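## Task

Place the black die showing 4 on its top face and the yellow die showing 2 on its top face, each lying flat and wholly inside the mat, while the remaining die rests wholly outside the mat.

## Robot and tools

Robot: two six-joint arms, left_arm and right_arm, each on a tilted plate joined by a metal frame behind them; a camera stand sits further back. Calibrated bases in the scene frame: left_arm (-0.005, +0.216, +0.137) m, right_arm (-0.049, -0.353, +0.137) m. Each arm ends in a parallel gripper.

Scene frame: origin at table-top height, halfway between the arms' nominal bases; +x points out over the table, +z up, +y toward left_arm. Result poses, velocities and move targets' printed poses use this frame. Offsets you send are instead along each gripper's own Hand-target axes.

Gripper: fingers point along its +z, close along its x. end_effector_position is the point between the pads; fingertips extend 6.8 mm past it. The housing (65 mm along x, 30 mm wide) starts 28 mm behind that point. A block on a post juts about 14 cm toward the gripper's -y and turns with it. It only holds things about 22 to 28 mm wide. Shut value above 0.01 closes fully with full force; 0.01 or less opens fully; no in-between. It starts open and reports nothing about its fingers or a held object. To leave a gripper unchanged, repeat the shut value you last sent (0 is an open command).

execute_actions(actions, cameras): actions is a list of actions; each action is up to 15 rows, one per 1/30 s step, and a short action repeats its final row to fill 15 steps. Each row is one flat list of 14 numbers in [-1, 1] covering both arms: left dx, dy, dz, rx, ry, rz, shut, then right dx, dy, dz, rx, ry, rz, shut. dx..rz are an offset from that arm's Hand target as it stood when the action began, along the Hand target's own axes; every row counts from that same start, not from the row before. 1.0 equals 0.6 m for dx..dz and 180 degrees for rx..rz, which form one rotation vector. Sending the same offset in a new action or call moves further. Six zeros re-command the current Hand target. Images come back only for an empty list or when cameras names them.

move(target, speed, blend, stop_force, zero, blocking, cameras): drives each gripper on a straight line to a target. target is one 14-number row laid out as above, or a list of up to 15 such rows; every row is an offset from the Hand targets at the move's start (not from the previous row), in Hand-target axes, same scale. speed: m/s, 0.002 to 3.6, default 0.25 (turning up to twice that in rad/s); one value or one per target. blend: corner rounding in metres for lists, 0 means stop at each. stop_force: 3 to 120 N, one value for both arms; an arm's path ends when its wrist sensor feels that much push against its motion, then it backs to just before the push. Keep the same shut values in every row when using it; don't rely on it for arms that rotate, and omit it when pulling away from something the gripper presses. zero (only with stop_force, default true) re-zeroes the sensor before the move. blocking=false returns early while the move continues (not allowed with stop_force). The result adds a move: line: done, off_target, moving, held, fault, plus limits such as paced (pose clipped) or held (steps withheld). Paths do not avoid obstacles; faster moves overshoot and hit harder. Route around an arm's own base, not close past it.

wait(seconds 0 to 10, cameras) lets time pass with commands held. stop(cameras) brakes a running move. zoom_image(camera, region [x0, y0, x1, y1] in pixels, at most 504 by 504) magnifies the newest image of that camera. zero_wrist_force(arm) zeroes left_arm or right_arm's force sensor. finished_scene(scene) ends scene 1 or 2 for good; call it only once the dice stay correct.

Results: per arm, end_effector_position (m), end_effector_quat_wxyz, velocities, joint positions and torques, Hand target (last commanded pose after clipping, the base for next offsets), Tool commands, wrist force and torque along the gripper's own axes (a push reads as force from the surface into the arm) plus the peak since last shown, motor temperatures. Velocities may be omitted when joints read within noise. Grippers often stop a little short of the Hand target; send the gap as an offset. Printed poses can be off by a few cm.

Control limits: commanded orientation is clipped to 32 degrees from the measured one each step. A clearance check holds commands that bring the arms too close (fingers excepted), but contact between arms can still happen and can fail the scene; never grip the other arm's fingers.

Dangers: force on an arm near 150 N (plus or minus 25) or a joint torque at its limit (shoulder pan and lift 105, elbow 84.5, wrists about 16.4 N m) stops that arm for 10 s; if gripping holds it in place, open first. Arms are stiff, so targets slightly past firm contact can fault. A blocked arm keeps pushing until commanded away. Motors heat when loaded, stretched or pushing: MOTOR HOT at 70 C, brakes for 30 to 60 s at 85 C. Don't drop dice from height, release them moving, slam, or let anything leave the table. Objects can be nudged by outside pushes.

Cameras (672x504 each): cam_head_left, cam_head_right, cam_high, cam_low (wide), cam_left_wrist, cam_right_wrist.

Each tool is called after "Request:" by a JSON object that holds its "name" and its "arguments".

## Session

Request:
{"name": "execute_actions", "arguments": {"actions": []}}

Scene clock: 0.00 s.
left_arm: end_effector_position=(+0.8868, -0.0671, +0.1683) end_effector_quat_wxyz=(+0.041, +0.923, +0.278, +0.261) | right_arm: end_effector_position=(+0.3342, -0.2987, +0.2880) end_effector_quat_wxyz=(+0.030, +0.214, +0.912, -0.349)
Joint positions: left_arm=[-0.568 -0.336 0.8 3.864 -0.981 0.604] | right_arm=[3.979 -1.712 -2.075 -1.804 1.061 0.079]
Joint velocities: within noise
Joint torques (N m): no reading
Motor temperatures (°C): left_arm=[28 29 32 35 34 41] | right_arm=[32 28 35 41 38 31]
Wrist force (N): no reading
Wrist torque (N m): no reading
Wrist force, peak (N): no reading
Hand target: left_arm +0.8868, -0.0671, +0.1683; +0.041, +0.923, +0.278, +0.261 | right_arm +0.3342, -0.2987, +0.2880; +0.030, +0.214, +0.912, -0.349
Tool commands: left_gripper/shut=+0.0 right_gripper/shut=+0.0

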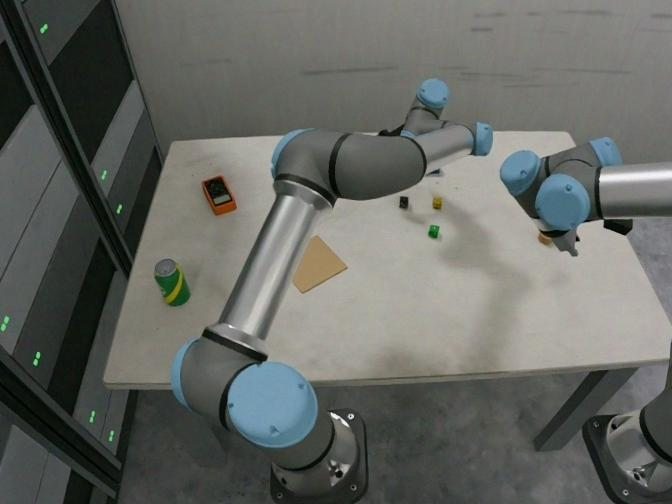

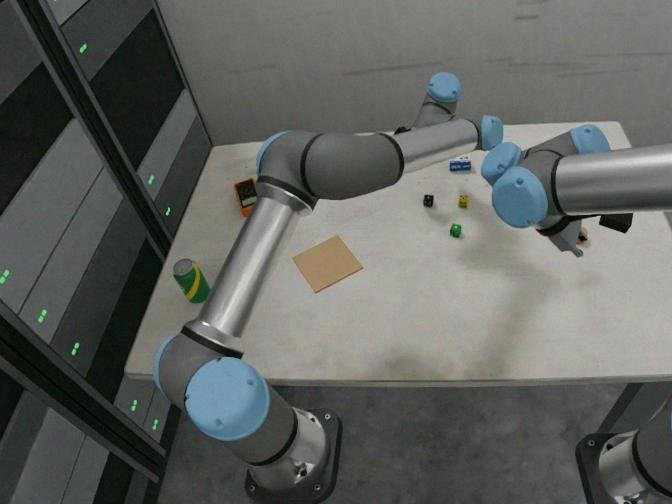

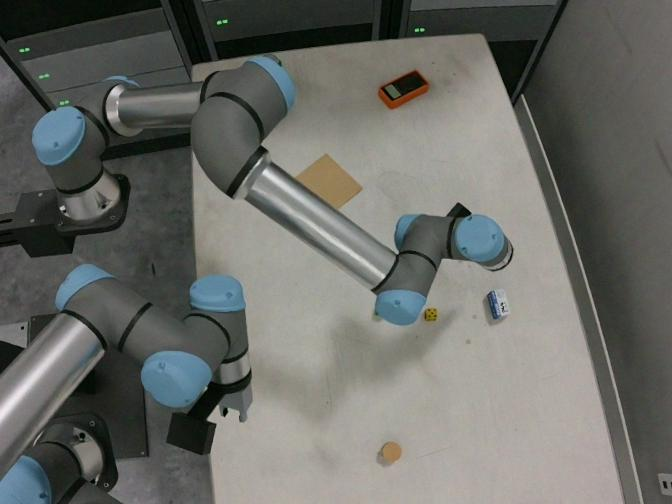

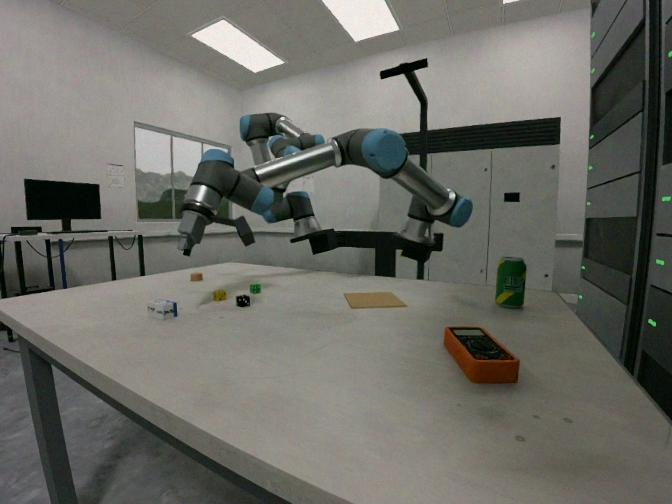

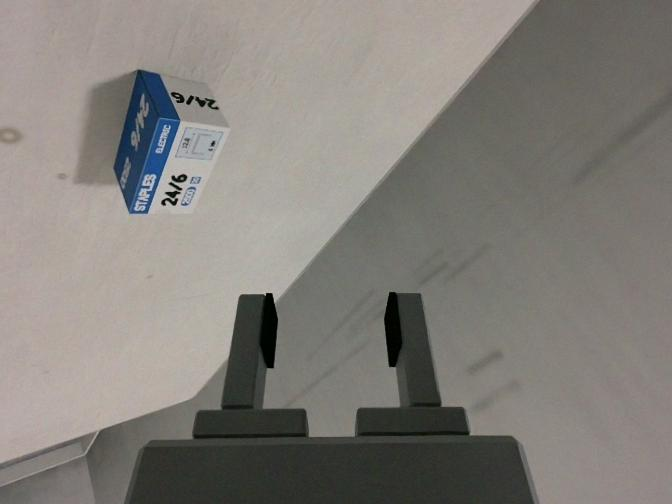

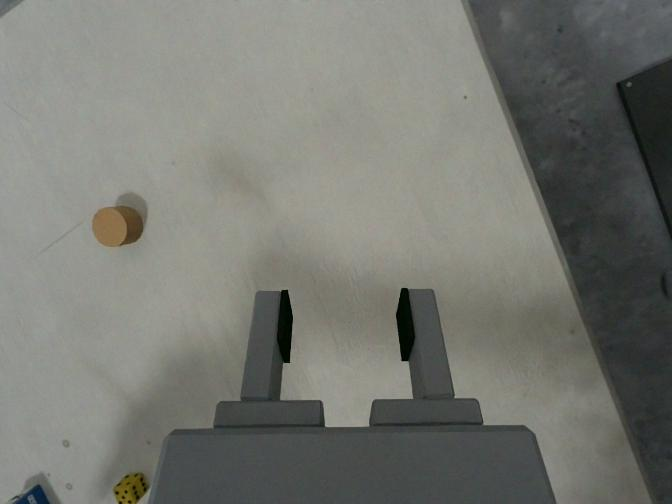

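Request:
{"name": "zoom_image", "arguments": {"camera": "cam_head_left", "region": [385, 185, 455, 245]}}

Request:
{"name": "zoom_image", "arguments": {"camera": "cam_head_right", "region": [410, 185, 480, 245]}}

Request:
{"name": "zoom_image", "arguments": {"camera": "cam_low", "region": [205, 275, 275, 315]}}

Request:
{"name": "zoom_image", "arguments": {"camera": "cam_high", "region": [360, 270, 450, 340]}}

Scaled by 7.200 from the camera's 672x504 image, which has a finer 960x720 frame.

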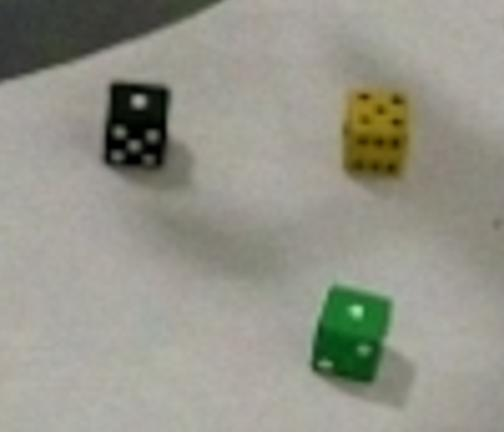

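Scaled by 7.200 from the camera's 672x504 image, which has a finer 960x720 frame.

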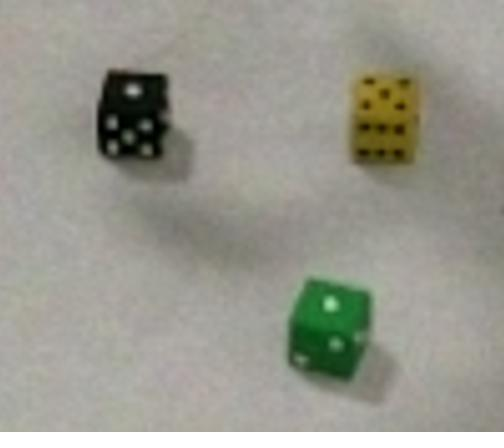

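Scaled by 7.200 from the camera's 672x504 image, which has a finer 960x720 frame.

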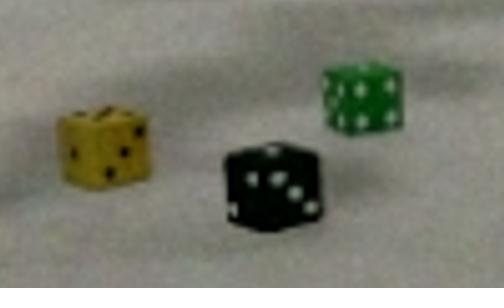

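Scaled by 5.600 from the camera's 672x504 image, which has a finer 960x720 frame.

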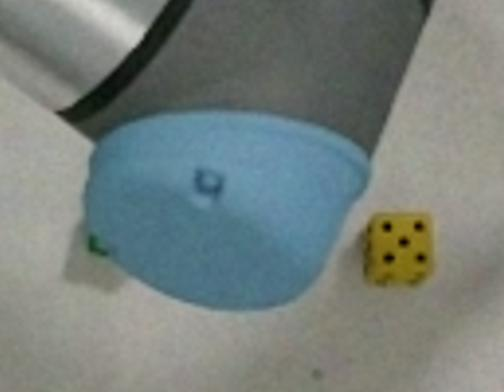

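Request:
{"name": "move", "arguments": {"target": [[0.0005,-0.0895,-0.1998,0.0875,0.0522,-0.3468,0, 0,0,0,0,0,0,0],[-0.1738,-0.1653,-0.1387,0.1945,0.1159,-0.7707,0, 0,0,0,0,0,0,0]], "blend": [0.04,0], "speed": [0.4,0.4], "cameras": ["cam_high","cam_left_wrist"]}}

Scene clock: 20.03 s.
left_arm: end_effector_position=(+0.7221, -0.0452, +0.1701) end_effector_quat_wxyz=(+0.000, +0.000, +0.994, +0.105) | right_arm: end_effector_position=(+0.3342, -0.2987, +0.2880) end_effector_quat_wxyz=(+0.030, +0.214, +0.912, -0.349)
Joint positions: left_arm=[-0.626 -0.602 1.126 4.436 -1.141 -2.265] | right_arm=[3.979 -1.712 -2.075 -1.804 1.061 0.079]
Joint torques (N m): left_arm=[-2.4 -76.21 -6.88 -5.31 -1.29 -1.39] | right_arm=[7.34 19.66 16.67 1.04 0.01 0.08]
Wrist force (N): left_arm=[-1.0 0.3 -0.2] | right_arm=[0.0 0.0 0.0]
Wrist torque (N m): left_arm=[0.07 0.00 -0.01] | right_arm=[0.00 0.00 -0.01]
Wrist force, peak (N): left_arm=[-1.2 0.7 -0.1] | right_arm=[0.2 -0.5 -0.1]
Hand target: left_arm +0.7220, -0.0452, +0.1700; +0.000, +0.000, +0.994, +0.105 | right_arm +0.3342, -0.2987, +0.2880; +0.030, +0.214, +0.912, -0.349
Off the commanded pose: left_arm 0.000 m, 0 deg | right_arm 0.000 m, 0 deg.
move: done
Images, in order (width x height): cam_high 672x504, cam_left_wrist 672x504.

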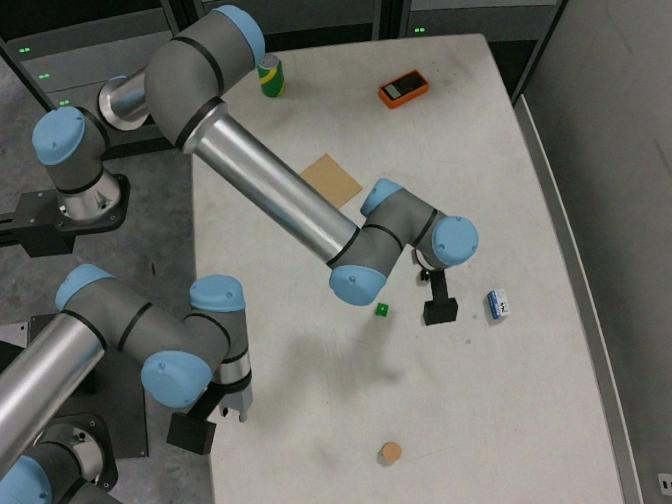

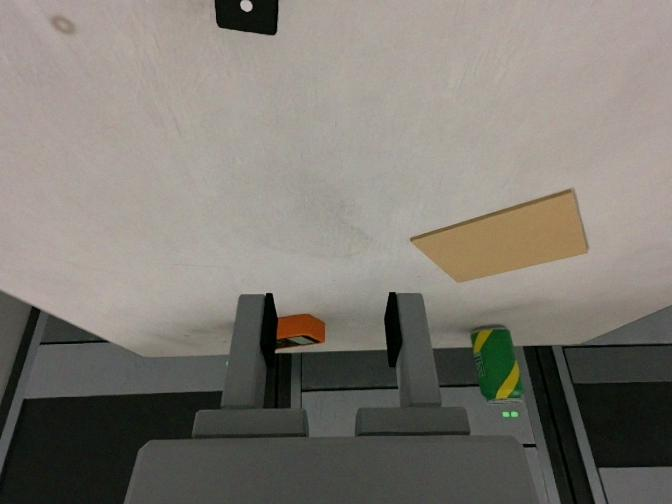

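Request:
{"name": "move", "arguments": {"target": [-0.0530,-0.0612,0.0723,0,-0.0116,0.0543,0, 0,0,0,0,0,0,0], "speed": 0.2, "cameras": ["cam_left_wrist","cam_high","cam_low"]}}

Scene clock: 26.70 s.
left_arm: end_effector_position=(+0.7538, -0.0720, +0.1200) end_effector_quat_wxyz=(+0.009, +0.087, +0.991, +0.105) | right_arm: end_effector_position=(+0.3342, -0.2987, +0.2880) end_effector_quat_wxyz=(+0.030, +0.214, +0.912, -0.349)
Joint positions: left_arm=[-0.617 -0.453 0.985 4.391 -1.118 -2.071] | right_arm=[3.979 -1.712 -2.075 -1.804 1.061 0.079]
Joint torques (N m): left_arm=[-5.42 -30.2 -33.86 0.35 1.64 2.29] | right_arm=[6.99 19.72 16.87 1.29 -0.06 -0.07]
Wrist force (N): left_arm=[-1.2 0.3 -0.2] | right_arm=[0.0 -0.4 -0.1]
Wrist torque (N m): left_arm=[0.04 0.03 -0.10] | right_arm=[-0.04 -0.01 0.00]
Wrist force, peak (N): left_arm=[-1.2 0.7 -1.4] | right_arm=[-0.2 -0.6 0.0]
Hand target: left_arm +0.7538, -0.0720, +0.1199; +0.009, +0.087, +0.991, +0.105 | right_arm +0.3342, -0.2987, +0.2880; +0.030, +0.214, +0.912, -0.349
Off the commanded pose: left_arm 0.000 m, 0 deg | right_arm 0.000 m, 0 deg.
move: done
Images, in order (width x height): cam_high 672x504, cam_low 672x504, cam_left_wrist 672x504.

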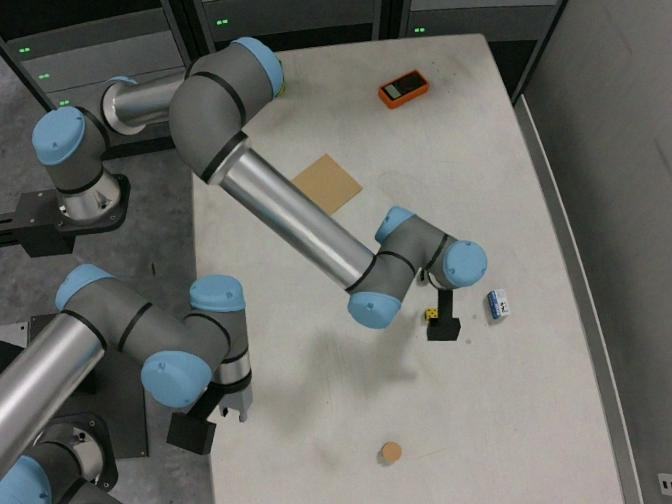

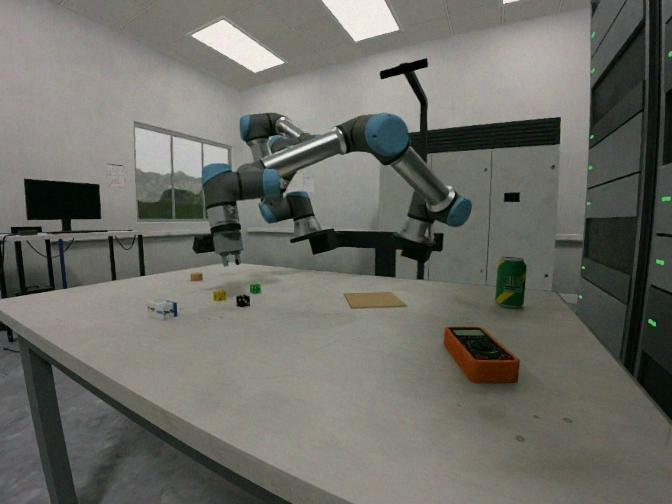

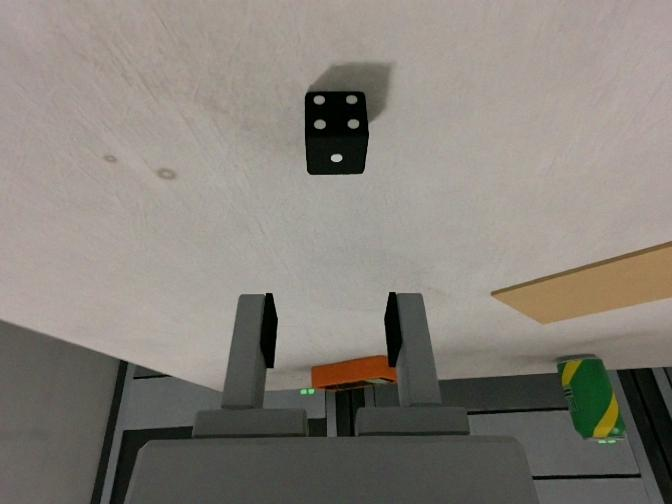

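Request:
{"name": "zoom_image", "arguments": {"camera": "cam_left_wrist", "region": [276, 74, 396, 194]}}

Scaled by 4.200 from the camera's 672x504 image, which has a finer 960x720 frame.

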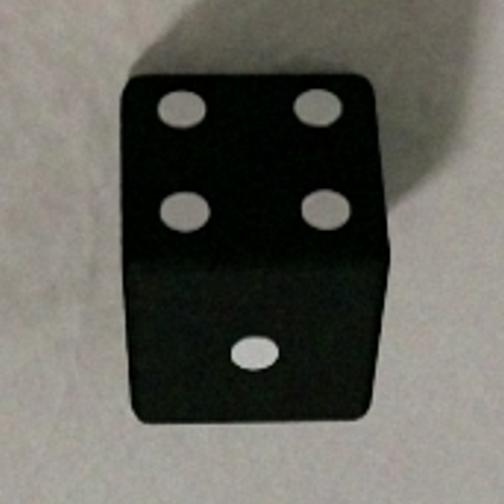

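Request:
{"name": "move", "arguments": {"target": [0.0033,0.0217,0.1083,0,0,0,0, 0,0,0,0,0,0,0], "speed": 0.15, "cameras": ["cam_left_wrist"]}}

Request:
{"name": "zoom_image", "arguments": {"camera": "cam_left_wrist", "region": [230, 150, 450, 370]}}

Scene clock: 33.83 s.
left_arm: end_effector_position=(+0.7564, -0.0458, +0.0593) end_effector_quat_wxyz=(+0.009, +0.087, +0.991, +0.105) | right_arm: end_effector_position=(+0.3342, -0.2987, +0.2880) end_effector_quat_wxyz=(+0.030, +0.214, +0.912, -0.349)
Joint positions: left_arm=[-0.57 -0.4 1.032 4.268 -1.109 -2.02] | right_arm=[3.979 -1.712 -2.075 -1.804 1.061 0.079]
Joint torques (N m): left_arm=[-5.51 -31.63 -5.31 -5.55 1.92 2.23] | right_arm=[7.11 19.64 15.51 1.09 -0.1 0.12]
Wrist force (N): left_arm=[-0.8 0.1 -0.2] | right_arm=[0.2 -0.2 0.1]
Wrist torque (N m): left_arm=[0.05 -0.01 -0.09] | right_arm=[-0.03 -0.02 0.00]
Wrist force, peak (N): left_arm=[-1.3 0.1 -1.2] | right_arm=[0.0 -0.6 0.0]
Hand target: left_arm +0.7565, -0.0457, +0.0591; +0.009, +0.087, +0.991, +0.105 | right_arm +0.3342, -0.2987, +0.2880; +0.030, +0.214, +0.912, -0.349
Off the commanded pose: left_arm 0.000 m, 0 deg | right_arm 0.000 m, 0 deg.
move: done
Images, in order (width x height): cam_left_wrist 672x504.

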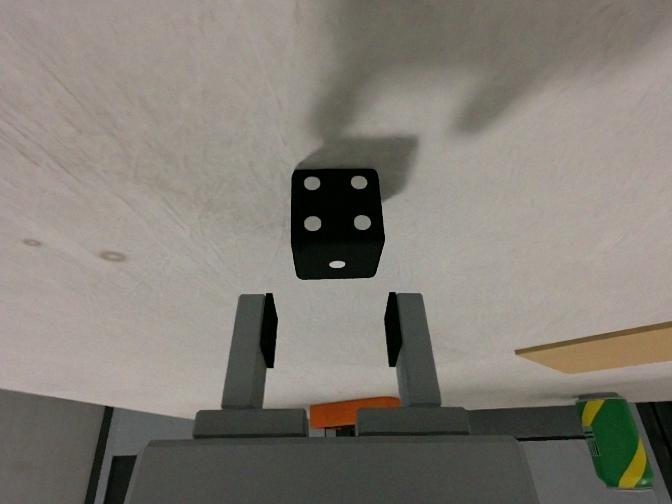

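Scaled by 2.291 from the camera's 672x504 image, which has a finer 960x720 frame.

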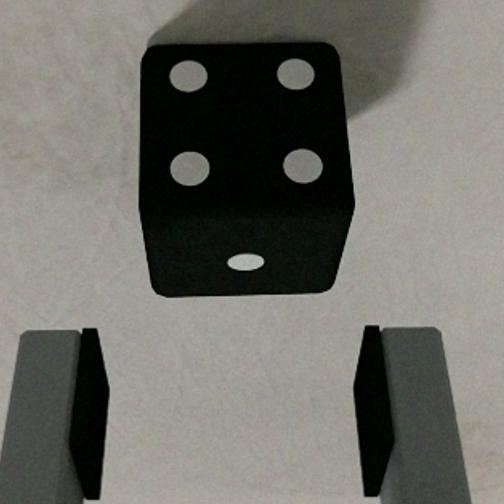

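Request:
{"name": "move", "arguments": {"target": [[0.0028,-0.0025,0.03,0,0,0,0, 0,0,0,0,0,0,0],[0.0028,-0.0025,0.055,0,0,0,1, 0,0,0,0,0,0,0],[0.0030,0.0163,-0.0322,0,0,0,1, 0,0,0,0,0,0,0],[0.1408,0.2922,-0.1437,0.1855,0.0182,0.0317,1, 0,0,0,0,0,0,0],[0.3553,0.6750,-0.0273,0.4638,0.0455,0.0792,1, 0,0,0,0,0,0,0]], "blend": [0.01,0,0.02,0.05,0], "speed": [0.06,0.05,0.12,0.3,0.3], "cameras": ["cam_left_wrist","cam_high","cam_head_left","cam_low"]}}

Scene clock: 53.70 s.
left_arm: end_effector_position=(+0.6400, +0.3072, +0.1658) end_effector_quat_wxyz=(-0.099, +0.159, +0.862, -0.471) | right_arm: end_effector_position=(+0.3342, -0.2987, +0.2880) end_effector_quat_wxyz=(+0.030, +0.214, +0.912, -0.349)
Joint positions: left_arm=[0.088 -0.856 1.394 4.578 -2.186 -1.015] | right_arm=[3.979 -1.712 -2.075 -1.804 1.061 0.079]
Joint torques (N m): left_arm=[-23.89 -71.14 -4.92 -4.5 0.62 -1.21] | right_arm=[7.83 19.73 15.9 1.07 -0.12 0.13]
Wrist force (N): left_arm=[-1.7 -1.4 0.4] | right_arm=[0.1 0.0 0.1]
Wrist torque (N m): left_arm=[0.03 0.14 0.21] | right_arm=[-0.01 -0.01 0.00]
Wrist force, peak (N): left_arm=[2.2 2.5 -3.3] | right_arm=[0.2 -0.6 -0.1]
Hand target: left_arm +0.6400, +0.3072, +0.1658; -0.099, +0.159, +0.862, -0.471 (not the last commanded pose) | right_arm +0.3342, -0.2987, +0.2880; +0.030, +0.214, +0.912, -0.349
Off the commanded pose: left_arm 0.075 m, 15 deg | right_arm 0.000 m, 0 deg.
move: held (left_arm; a check stopped the path); path passed 4 of 5 targets; blend cut to 0.0075 m at target 1; limits=held
pose unreachable (left arm): on one or more control steps of this call, first in action 0 (counted from 0), this arm could not follow its commanded pose, so it was not sent that pose on those steps. It may still have moved: this result reports where it is.
cause: moving toward the commanded pose would bring two parts of the arm too close to each other (its gripper and another part of the arm, with joints 4 (wrist 1) to 6 (wrist 3) between them, 4 mm apart when it was first held).
Images, in order (width x height): cam_head_left 672x504, cam_high 672x504, cam_low 672x504, cam_left_wrist 672x504.

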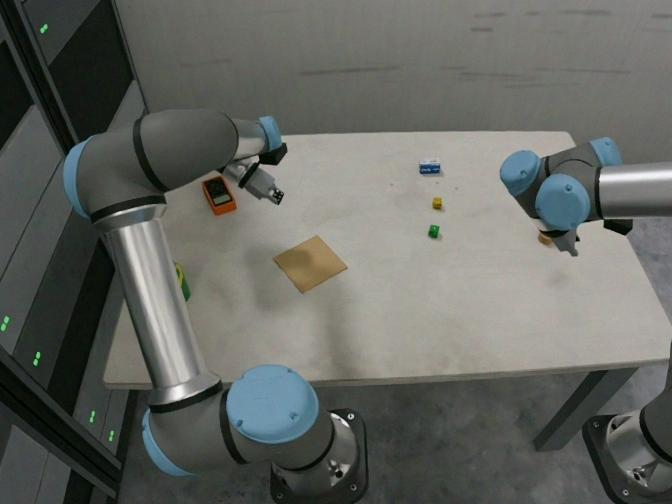

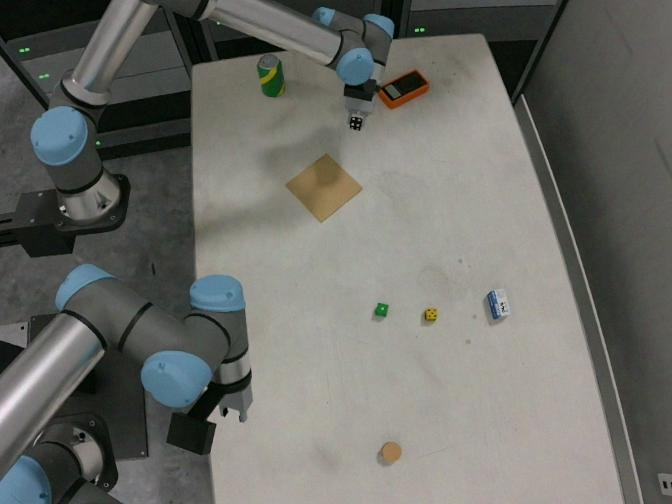

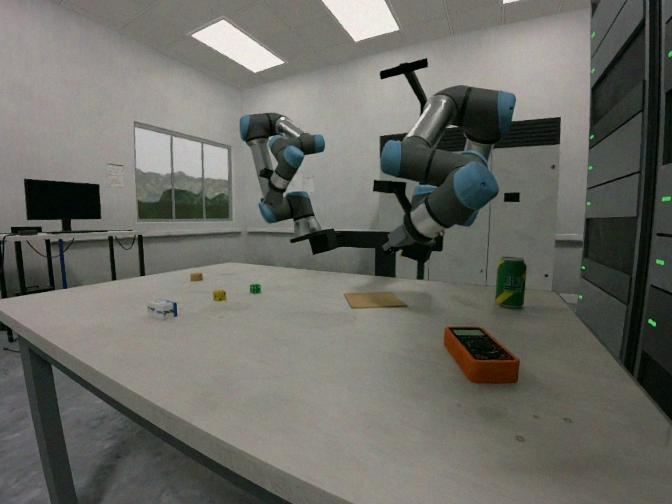

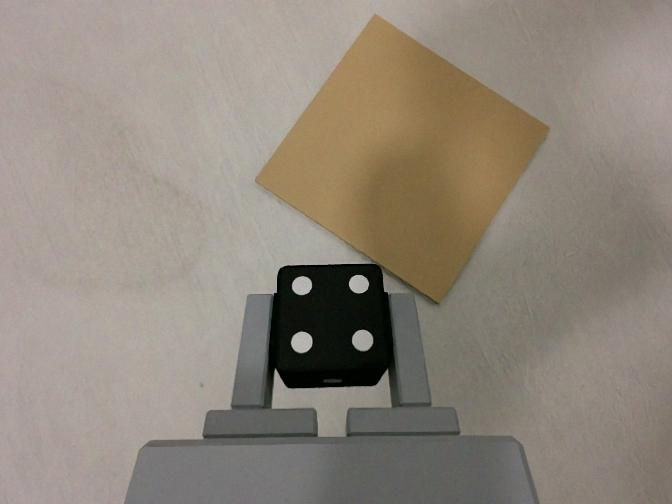

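Request:
{"name": "move", "arguments": {"target": [[0.0077,-0.0152,0.0732,0.0021,-0.0843,-0.0537,1, 0,0,0,0,0,0,0],[0.0390,0.0078,0.2553,0.0753,-0.0960,-0.0389,1, 0,0,0,0,0,0,0]], "blend": [0.02,0], "speed": 0.2, "cameras": ["cam_left_wrist","cam_high","cam_low"]}}

Scene clock: 61.90 s.
left_arm: end_effector_position=(+0.6390, +0.3056, +0.1654) end_effector_quat_wxyz=(-0.096, +0.153, +0.863, -0.472) | right_arm: end_effector_position=(+0.3342, -0.2987, +0.2880) end_effector_quat_wxyz=(+0.030, +0.214, +0.912, -0.349)
Joint positions: left_arm=[0.088 -0.861 1.408 4.558 -2.192 -1.029] | right_arm=[3.979 -1.712 -2.075 -1.804 1.061 0.079]
Joint torques (N m): left_arm=[-1.28 -24.77 -29.33 0.98 0.8 1.58] | right_arm=[6.3 19.97 15.76 1.05 0 0.26]
Wrist force (N): left_arm=[-1.6 -1.5 0.2] | right_arm=[0.1 0.0 0.0]
Wrist torque (N m): left_arm=[0.02 0.13 0.21] | right_arm=[-0.01 -0.02 -0.01]
Wrist force, peak (N): left_arm=[-2.0 -2.4 -0.5] | right_arm=[0.4 -0.4 -0.5]
Hand target: left_arm +0.6390, +0.3056, +0.1653; -0.096, +0.153, +0.863, -0.472 (not the last commanded pose) | right_arm +0.3342, -0.2987, +0.2880; +0.030, +0.214, +0.912, -0.349
Off the commanded pose: left_arm 0.153 m, 22 deg | right_arm 0.000 m, 0 deg.
move: held (left_arm; a check stopped the path); path passed 0 of 2 targets; limits=held
pose unreachable (left arm): on one or more control steps of this call, first in action 0 (counted from 0), this arm could not follow its commanded pose, so it was not sent that pose on those steps. It may still have moved: this result reports where it is.
cause: moving toward the commanded pose would bring two parts of the arm too close to each other (its gripper and another part of the arm, with joints 4 (wrist 1) to 6 (wrist 3) between them, 4 mm apart when it was first held).
Images, in order (width x height): cam_high 672x504, cam_low 672x504, cam_left_wrist 672x504.

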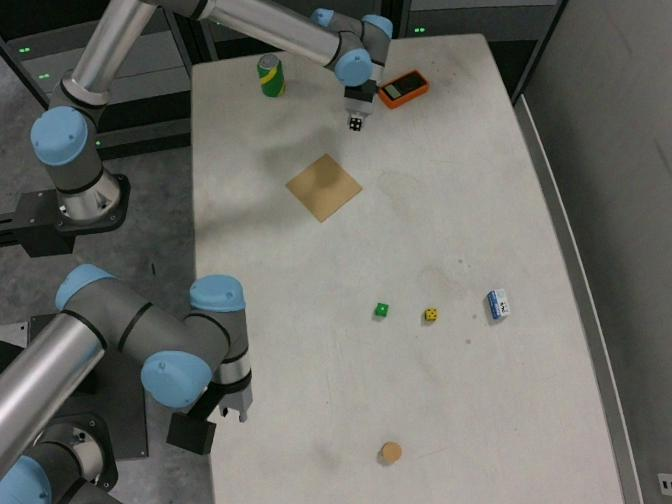

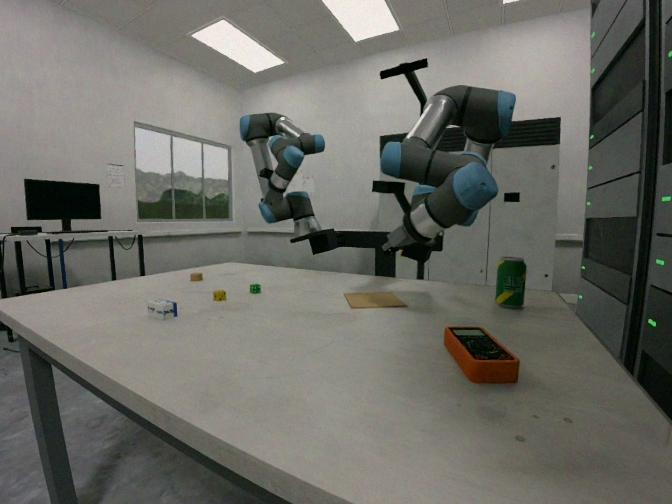

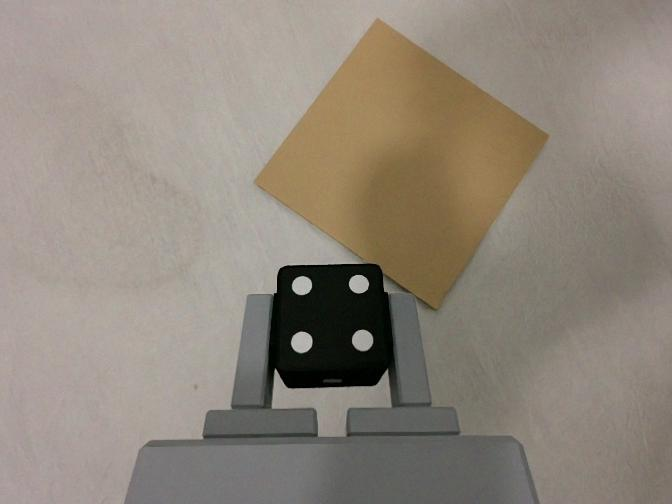

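Request:
{"name": "move", "arguments": {"target": [[-0.0122,-0.0758,0.0423,-0.1389,0,0,1, 0,0,0,0,0,0,0],[0.0100,-0.0763,0.1368,-0.1356,-0.0713,-0.0712,1, 0,0,0,0,0,0,0],[0.0415,-0.0047,0.2432,0.0751,-0.0921,-0.0369,1, 0,0,0,0,0,0,0]], "blend": [0.03,0.02,0], "speed": 0.25, "cameras": ["cam_left_wrist","cam_high","cam_low"]}}

Scene clock: 73.53 s.
left_arm: end_effector_position=(+0.5700, +0.1985, +0.0900) end_effector_quat_wxyz=(-0.015, +0.022, +0.814, -0.580) | right_arm: end_effector_position=(+0.3342, -0.2987, +0.2880) end_effector_quat_wxyz=(+0.030, +0.214, +0.912, -0.349)
Joint positions: left_arm=[0.034 -0.767 1.863 3.685 -2.528 -1.418] | right_arm=[3.979 -1.712 -2.075 -1.804 1.061 0.079]
Joint torques (N m): left_arm=[-0.07 -18.55 -21.03 0.57 -3.25 2] | right_arm=[7.65 20.51 14.42 1.18 -0.07 0.2]
Wrist force (N): left_arm=[-1.9 -1.9 0.9] | right_arm=[0.3 -0.3 -0.2]
Wrist torque (N m): left_arm=[0.00 0.20 0.16] | right_arm=[-0.04 -0.03 0.00]
Wrist force, peak (N): left_arm=[-2.2 -1.8 1.0] | right_arm=[0.2 -0.5 0.3]
Hand target: left_arm +0.5700, +0.1985, +0.0899; -0.015, +0.022, +0.814, -0.580 | right_arm +0.3342, -0.2987, +0.2880; +0.030, +0.214, +0.912, -0.349
Off the commanded pose: left_arm 0.000 m, 0 deg | right_arm 0.000 m, 0 deg.
move: done
Images, in order (width x height): cam_high 672x504, cam_low 672x504, cam_left_wrist 672x504.

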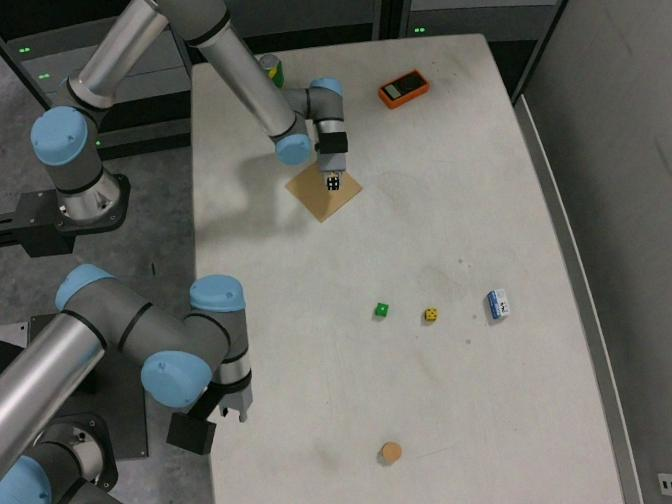

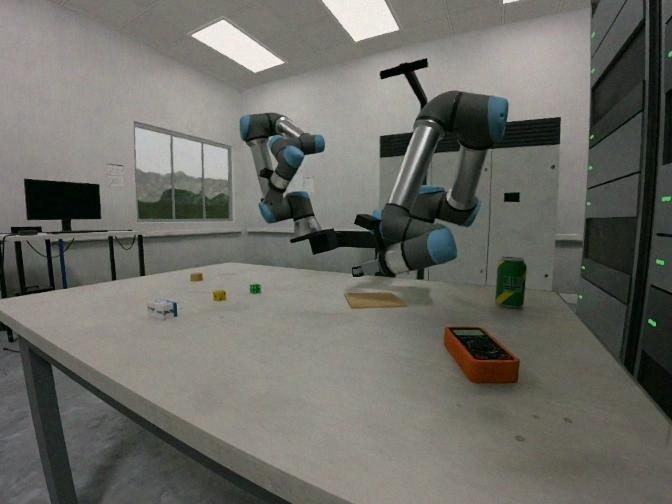

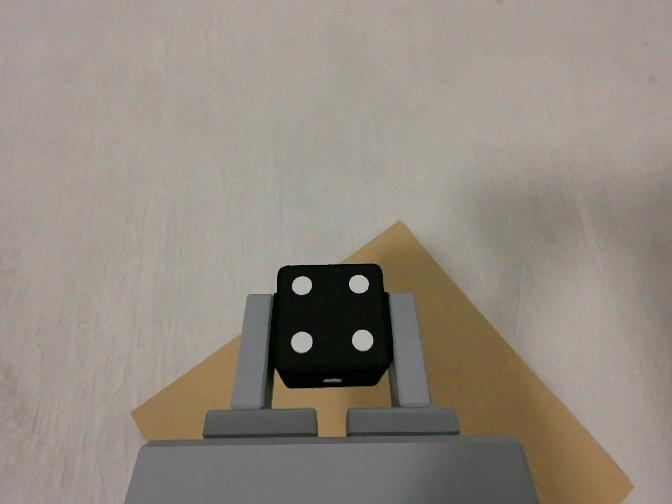

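Request:
{"name": "execute_actions", "arguments": {"actions": [], "cameras": ["cam_left_wrist", "cam_high"]}}

Scene clock: 77.57 s.
left_arm: end_effector_position=(+0.5700, +0.1985, +0.0899) end_effector_quat_wxyz=(-0.015, +0.022, +0.814, -0.580) | right_arm: end_effector_position=(+0.3342, -0.2987, +0.2880) end_effector_quat_wxyz=(+0.030, +0.214, +0.912, -0.349)
Joint positions: left_arm=[0.034 -0.767 1.863 3.685 -2.529 -1.418] | right_arm=[3.979 -1.712 -2.075 -1.804 1.061 0.079]
Joint velocities: within noise
Joint torques (N m): left_arm=[1.52 -20.35 -22.04 0.55 -2.83 1.83] | right_arm=[7.03 20.33 15.84 1 -0.11 0.23]
Motor temperatures (°C): left_arm=[28 29 31 35 34 40] | right_arm=[32 28 35 41 38 31]
Wrist force (N): left_arm=[-2.1 -2.0 0.7] | right_arm=[-0.1 -0.3 -0.1]
Wrist torque (N m): left_arm=[0.00 0.22 0.16] | right_arm=[-0.03 0.01 0.00]
Wrist force, peak (N): left_arm=[-2.3 -2.2 0.9] | right_arm=[-0.1 -0.5 0.0]
Hand target: left_arm +0.5700, +0.1985, +0.0899; -0.015, +0.022, +0.814, -0.580 | right_arm +0.3342, -0.2987, +0.2880; +0.030, +0.214, +0.912, -0.349
Tool commands: left_gripper/shut=+1.0 right_gripper/shut=+0.0
Off the commanded pose: left_arm 0.000 m, 0 deg | right_arm 0.000 m, 0 deg.
Images, in order (width x height): cam_high 672x504, cam_left_wrist 672x504.

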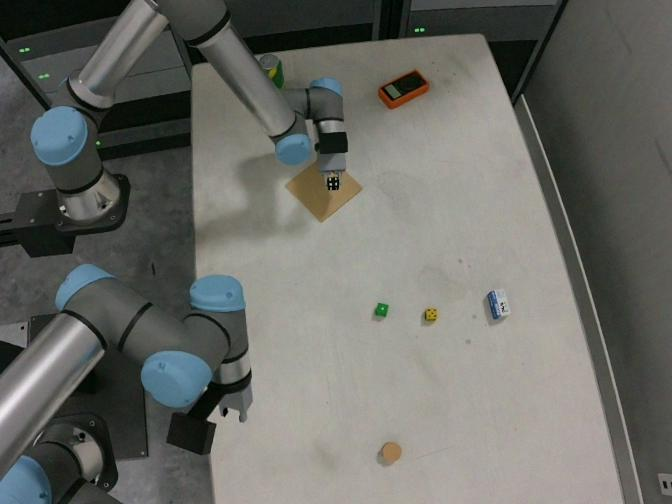

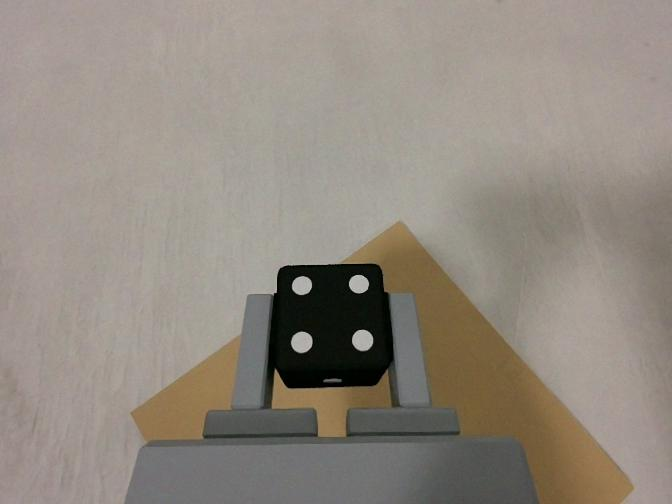

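Request:
{"name": "move", "arguments": {"target": [0, 0.0630, 0.0217, 0, 0, 0, 1, 0, 0, 0, 0, 0, 0, 0], "speed": 0.12, "cameras": ["cam_left_wrist"]}}

Request:
{"name": "move", "arguments": {"target": [0, 0.0504, 0.0174, 0, 0, 0, 1, 0, 0, 0, 0, 0, 0, 0], "speed": 0.015, "stop_force": 5, "cameras": ["cam_left_wrist"]}}

Scene clock: 82.07 s.
left_arm: end_effector_position=(+0.5700, +0.1986, +0.0501) end_effector_quat_wxyz=(-0.015, +0.022, +0.814, -0.580) | right_arm: end_effector_position=(+0.3342, -0.2987, +0.2880) end_effector_quat_wxyz=(+0.030, +0.214, +0.912, -0.349)
Joint positions: left_arm=[0.053 -0.682 1.829 3.66 -2.527 -1.386] | right_arm=[3.979 -1.712 -2.075 -1.804 1.061 0.079]
Joint torques (N m): left_arm=[0.88 -20.78 -19.73 -5.18 0.45 1.83] | right_arm=[7.72 19.83 15.42 1.03 -0.07 0.22]
Wrist force (N): left_arm=[-1.8 -1.4 0.8] | right_arm=[0.2 -0.1 0.3]
Wrist torque (N m): left_arm=[0.02 0.20 0.16] | right_arm=[-0.02 -0.02 0.00]
Wrist force, peak (N): left_arm=[-2.0 -2.6 0.9] | right_arm=[0.2 -0.4 -0.4]
Hand target: left_arm +0.5700, +0.1985, +0.0500; -0.015, +0.022, +0.814, -0.580 | right_arm +0.3342, -0.2987, +0.2880; +0.030, +0.214, +0.912, -0.349
Off the commanded pose: left_arm 0.000 m, 0 deg | right_arm 0.000 m, 0 deg.
move: done
Images, in order (width x height): cam_left_wrist 672x504.

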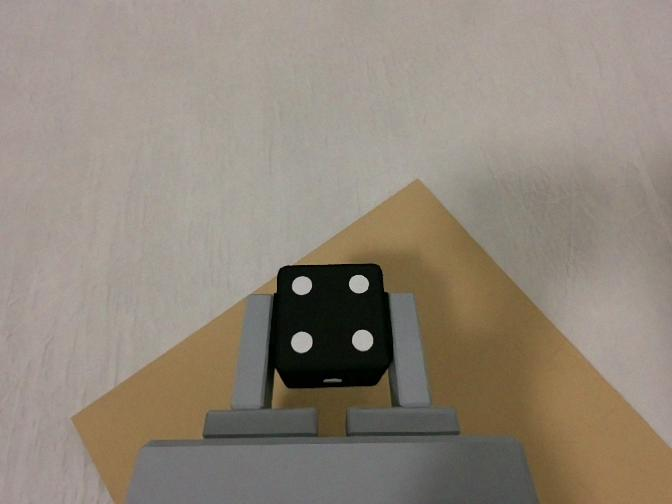

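Scene clock: 84.73 s.
left_arm: end_effector_position=(+0.5700, +0.1985, +0.0286) end_effector_quat_wxyz=(-0.015, +0.022, +0.814, -0.580) | right_arm: end_effector_position=(+0.3342, -0.2987, +0.2880) end_effector_quat_wxyz=(+0.030, +0.214, +0.912, -0.349)
Joint positions: left_arm=[0.062 -0.636 1.808 3.65 -2.526 -1.369] | right_arm=[3.979 -1.712 -2.075 -1.804 1.061 0.079]
Joint torques (N m): left_arm=[-22.47 -64.35 2.54 0.46 0.7 -1.12] | right_arm=[6.27 18.65 15.72 1.19 -0.02 0.32]
Wrist force (N): left_arm=[-0.7 -5.1 1.0] | right_arm=[0.0 -0.4 0.1]
Wrist torque (N m): left_arm=[0.03 0.26 0.17] | right_arm=[-0.04 -0.01 -0.01]
Wrist force, peak (N): left_arm=[2.2 -10.9 -4.8] | right_arm=[-0.1 -0.6 -0.3]
Hand target: left_arm +0.5700, +0.1985, +0.0286; -0.015, +0.022, +0.814, -0.580 (not the last commanded pose) | right_arm +0.3342, -0.2987, +0.2880; +0.030, +0.214, +0.912, -0.349
Off the commanded pose: left_arm 0.011 m, 0 deg | right_arm 0.000 m, 0 deg.
move: contact (left_arm)
Images, in order (width x height): cam_left_wrist 672x504.

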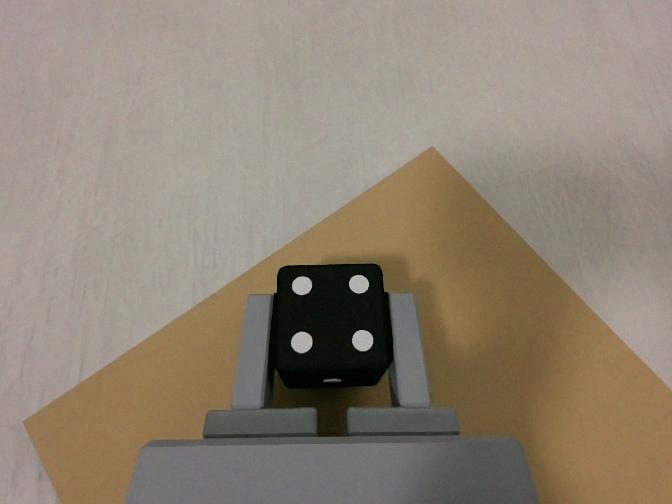

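Request:
{"name": "move", "arguments": {"target": [[0, 0, 0, 0, 0, 0, 0, 0, 0, 0, 0, 0, 0, 0], [0, 0, -0.1, 0, 0, 0, 0, 0, 0, 0, 0, 0, 0, 0]], "speed": 0.1, "cameras": ["cam_left_wrist"]}}

Scene clock: 95.80 s.
left_arm: end_effector_position=(+0.5714, +0.2212, +0.0366) end_effector_quat_wxyz=(-0.014, +0.021, +0.814, -0.580) | right_arm: end_effector_position=(+0.3342, -0.2987, +0.2880) end_effector_quat_wxyz=(+0.030, +0.214, +0.912, -0.349)
Joint positions: left_arm=[0.095 -0.67 1.799 3.733 -2.522 -1.316] | right_arm=[3.979 -1.712 -2.075 -1.804 1.061 0.079]
Joint torques (N m): left_arm=[-21.8 -22.39 1.6 -5.17 -2.86 -1.13] | right_arm=[6.91 20.35 14.53 1.08 -0.03 0.41]
Wrist force (N): left_arm=[-1.8 -1.7 0.8] | right_arm=[-0.2 0.0 -0.3]
Wrist torque (N m): left_arm=[0.00 0.20 0.15] | right_arm=[0.00 0.02 0.00]
Wrist force, peak (N): left_arm=[-0.7 -5.6 0.9] | right_arm=[0.4 -0.4 -0.2]
Hand target: left_arm +0.5714, +0.2211, +0.0365; -0.014, +0.021, +0.814, -0.580 (not the last commanded pose) | right_arm +0.3342, -0.2987, +0.2880; +0.030, +0.214, +0.912, -0.349
Off the commanded pose: left_arm 0.036 m, 0 deg | right_arm 0.000 m, 0 deg.
move: held (left_arm; a check stopped the path); path passed 1 of 2 targets; limits=held
pose unreachable (left arm): on one or more control steps of this call, first in action 0 (counted from 0), this arm could not follow its commanded pose, so it was not sent that pose on those steps. It may still have moved: this result reports where it is.
cause: moving toward the commanded pose would bring two parts of the arm too close to each other (its gripper and another part of the arm, with joints 4 (wrist 1) to 6 (wrist 3) between them, 5 mm apart when it was first held).
Images, in order (width x height): cam_left_wrist 672x504.

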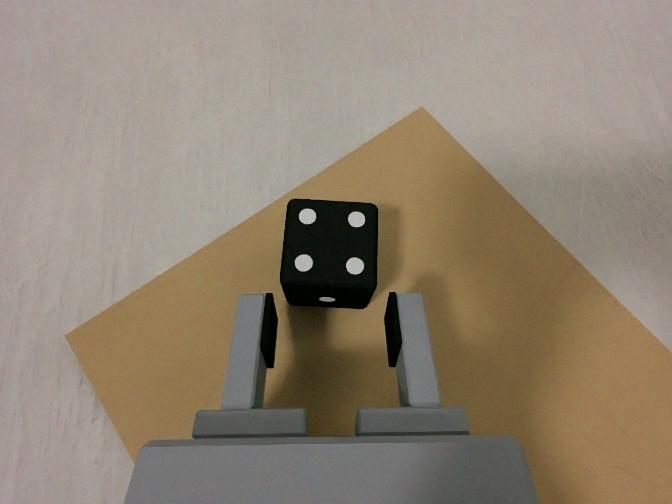

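Request:
{"name": "move", "arguments": {"target": [[0, -0.0946, -0.0326, -0.0833, 0, 0, 0, 0, 0, 0, 0, 0, 0, 0], [-0.0582, -0.4485, 0.0560, -0.4611, -0.0090, -0.0159, 0, 0, 0, 0, 0, 0, 0, 0], [-0.3649, -0.4151, 0.5325, -0.4611, -0.0090, -0.0159, 0, 0, 0, 0, 0, 0, 0, 0]], "speed": [0.15, 0.4, 0.4], "blend": [0.02, 0.05, 0], "cameras": ["cam_left_wrist", "cam_high"]}}

Scene clock: 106.43 s.
left_arm: end_effector_position=(+0.7704, -0.1727, +0.1680) end_effector_quat_wxyz=(+0.001, -0.001, +0.994, +0.105) | right_arm: end_effector_position=(+0.3342, -0.2987, +0.2880) end_effector_quat_wxyz=(+0.030, +0.214, +0.912, -0.349)
Joint positions: left_arm=[-0.704 -0.239 0.462 4.77 -1.16 -2.35] | right_arm=[3.979 -1.712 -2.075 -1.804 1.061 0.079]
Joint torques (N m): left_arm=[-4.3 -33.72 -36.97 0.29 -1.21 -1.48] | right_arm=[7.6 20.21 15.18 1.16 -0.12 0.51]
Wrist force (N): left_arm=[-1.2 0.7 -0.1] | right_arm=[-0.1 0.1 -0.2]
Wrist torque (N m): left_arm=[0.07 0.05 -0.01] | right_arm=[0.00 0.00 0.00]
Wrist force, peak (N): left_arm=[-2.3 -2.1 0.8] | right_arm=[0.0 -0.5 -0.3]
Hand target: left_arm +0.7704, -0.1727, +0.1680; +0.001, -0.001, +0.994, +0.105 | right_arm +0.3342, -0.2987, +0.2880; +0.030, +0.214, +0.912, -0.349
Off the commanded pose: left_arm 0.000 m, 0 deg | right_arm 0.000 m, 0 deg.
move: done
Images, in order (width x height): cam_high 672x504, cam_left_wrist 672x504.

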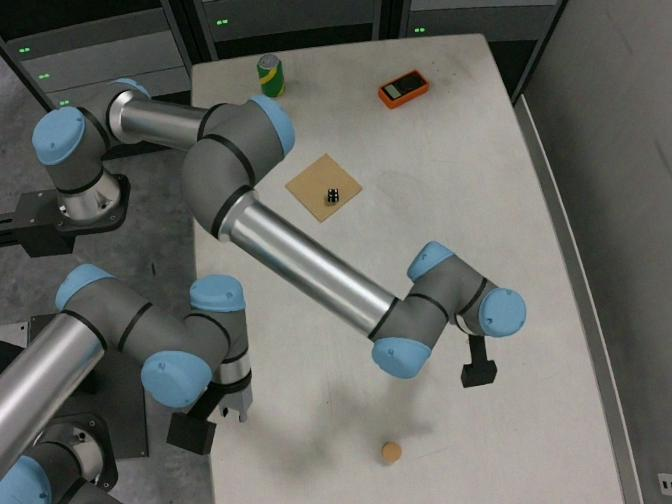

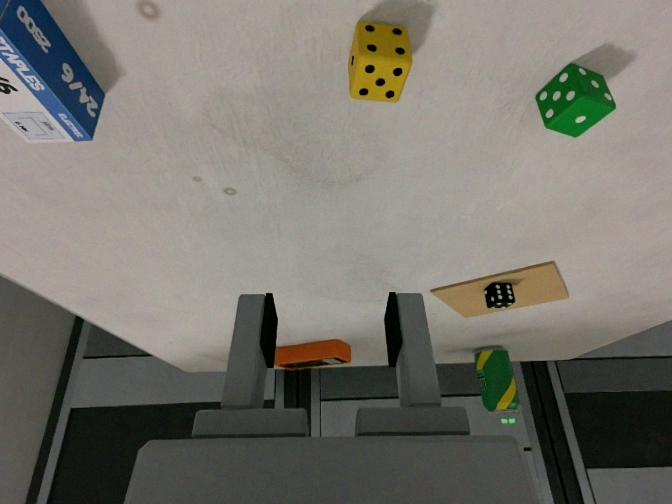

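Request:
{"name": "zoom_image", "arguments": {"camera": "cam_left_wrist", "region": [320, 0, 480, 120]}}

Request:
{"name": "zoom_image", "arguments": {"camera": "cam_left_wrist", "region": [450, 250, 600, 370]}}

Scaled by 3.150 from the camera's 672x504 image, which has a finer 960x720 frame.

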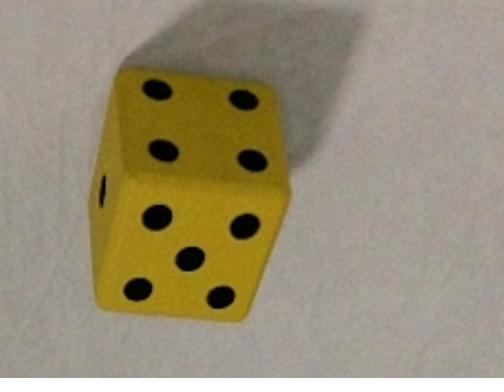

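Scaled by 3.360 from the camera's 672x504 image, which has a finer 960x720 frame.

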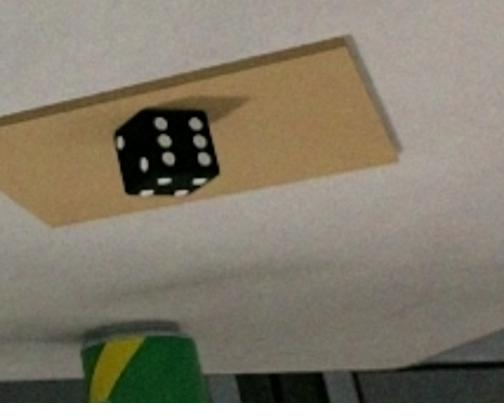

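Request:
{"name": "move", "arguments": {"target": [0.0373, -0.0030, 0.1822, 0, -0.0069, 0.0326, 0, 0, 0, 0, 0, 0, 0, 0], "speed": 0.2, "cameras": ["cam_left_wrist"]}}

Request:
{"name": "zoom_image", "arguments": {"camera": "cam_left_wrist", "region": [230, 130, 450, 310]}}

Scene clock: 113.87 s.
left_arm: end_effector_position=(+0.7482, -0.1517, +0.0608) end_effector_quat_wxyz=(+0.006, +0.051, +0.993, +0.105) | right_arm: end_effector_position=(+0.3342, -0.2987, +0.2880) end_effector_quat_wxyz=(+0.030, +0.214, +0.912, -0.349)
Joint positions: left_arm=[-0.674 -0.253 0.772 4.443 -1.138 -2.209] | right_arm=[3.979 -1.712 -2.075 -1.804 1.061 0.079]
Joint torques (N m): left_arm=[-6.26 -33.79 -5.98 -5.4 1.84 1.97] | right_arm=[7.2 18.99 15.5 1.18 -0.02 0.36]
Wrist force (N): left_arm=[-0.8 0.4 0.1] | right_arm=[0.2 -0.2 0.0]
Wrist torque (N m): left_arm=[0.06 0.00 -0.08] | right_arm=[-0.03 -0.02 -0.01]
Wrist force, peak (N): left_arm=[-1.5 0.7 -1.4] | right_arm=[0.1 -0.5 0.1]
Hand target: left_arm +0.7482, -0.1517, +0.0607; +0.006, +0.051, +0.993, +0.105 | right_arm +0.3342, -0.2987, +0.2880; +0.030, +0.214, +0.912, -0.349
Off the commanded pose: left_arm 0.000 m, 0 deg | right_arm 0.000 m, 0 deg.
move: done
Images, in order (width x height): cam_left_wrist 672x504.

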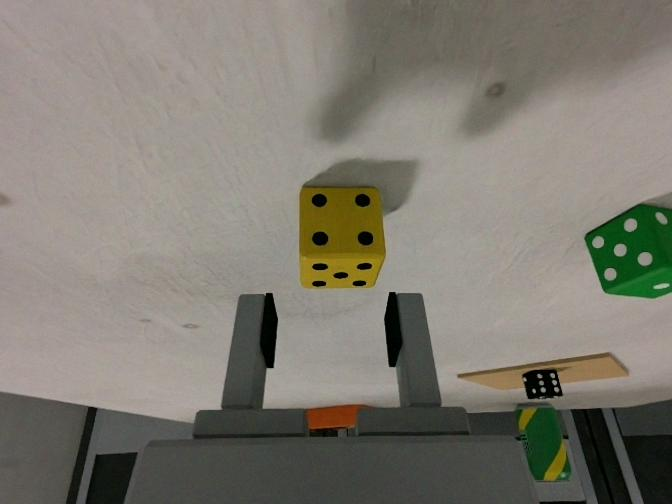

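Scaled by 2.291 from the camera's 672x504 image, which has a finer 960x720 frame.

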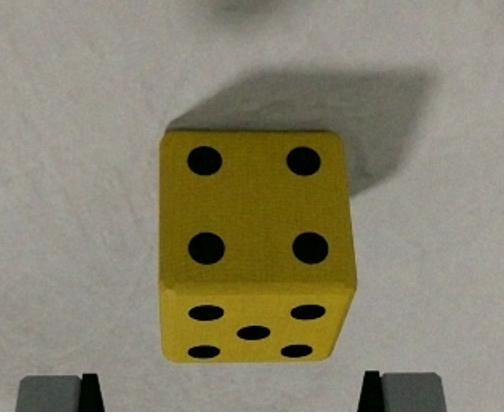

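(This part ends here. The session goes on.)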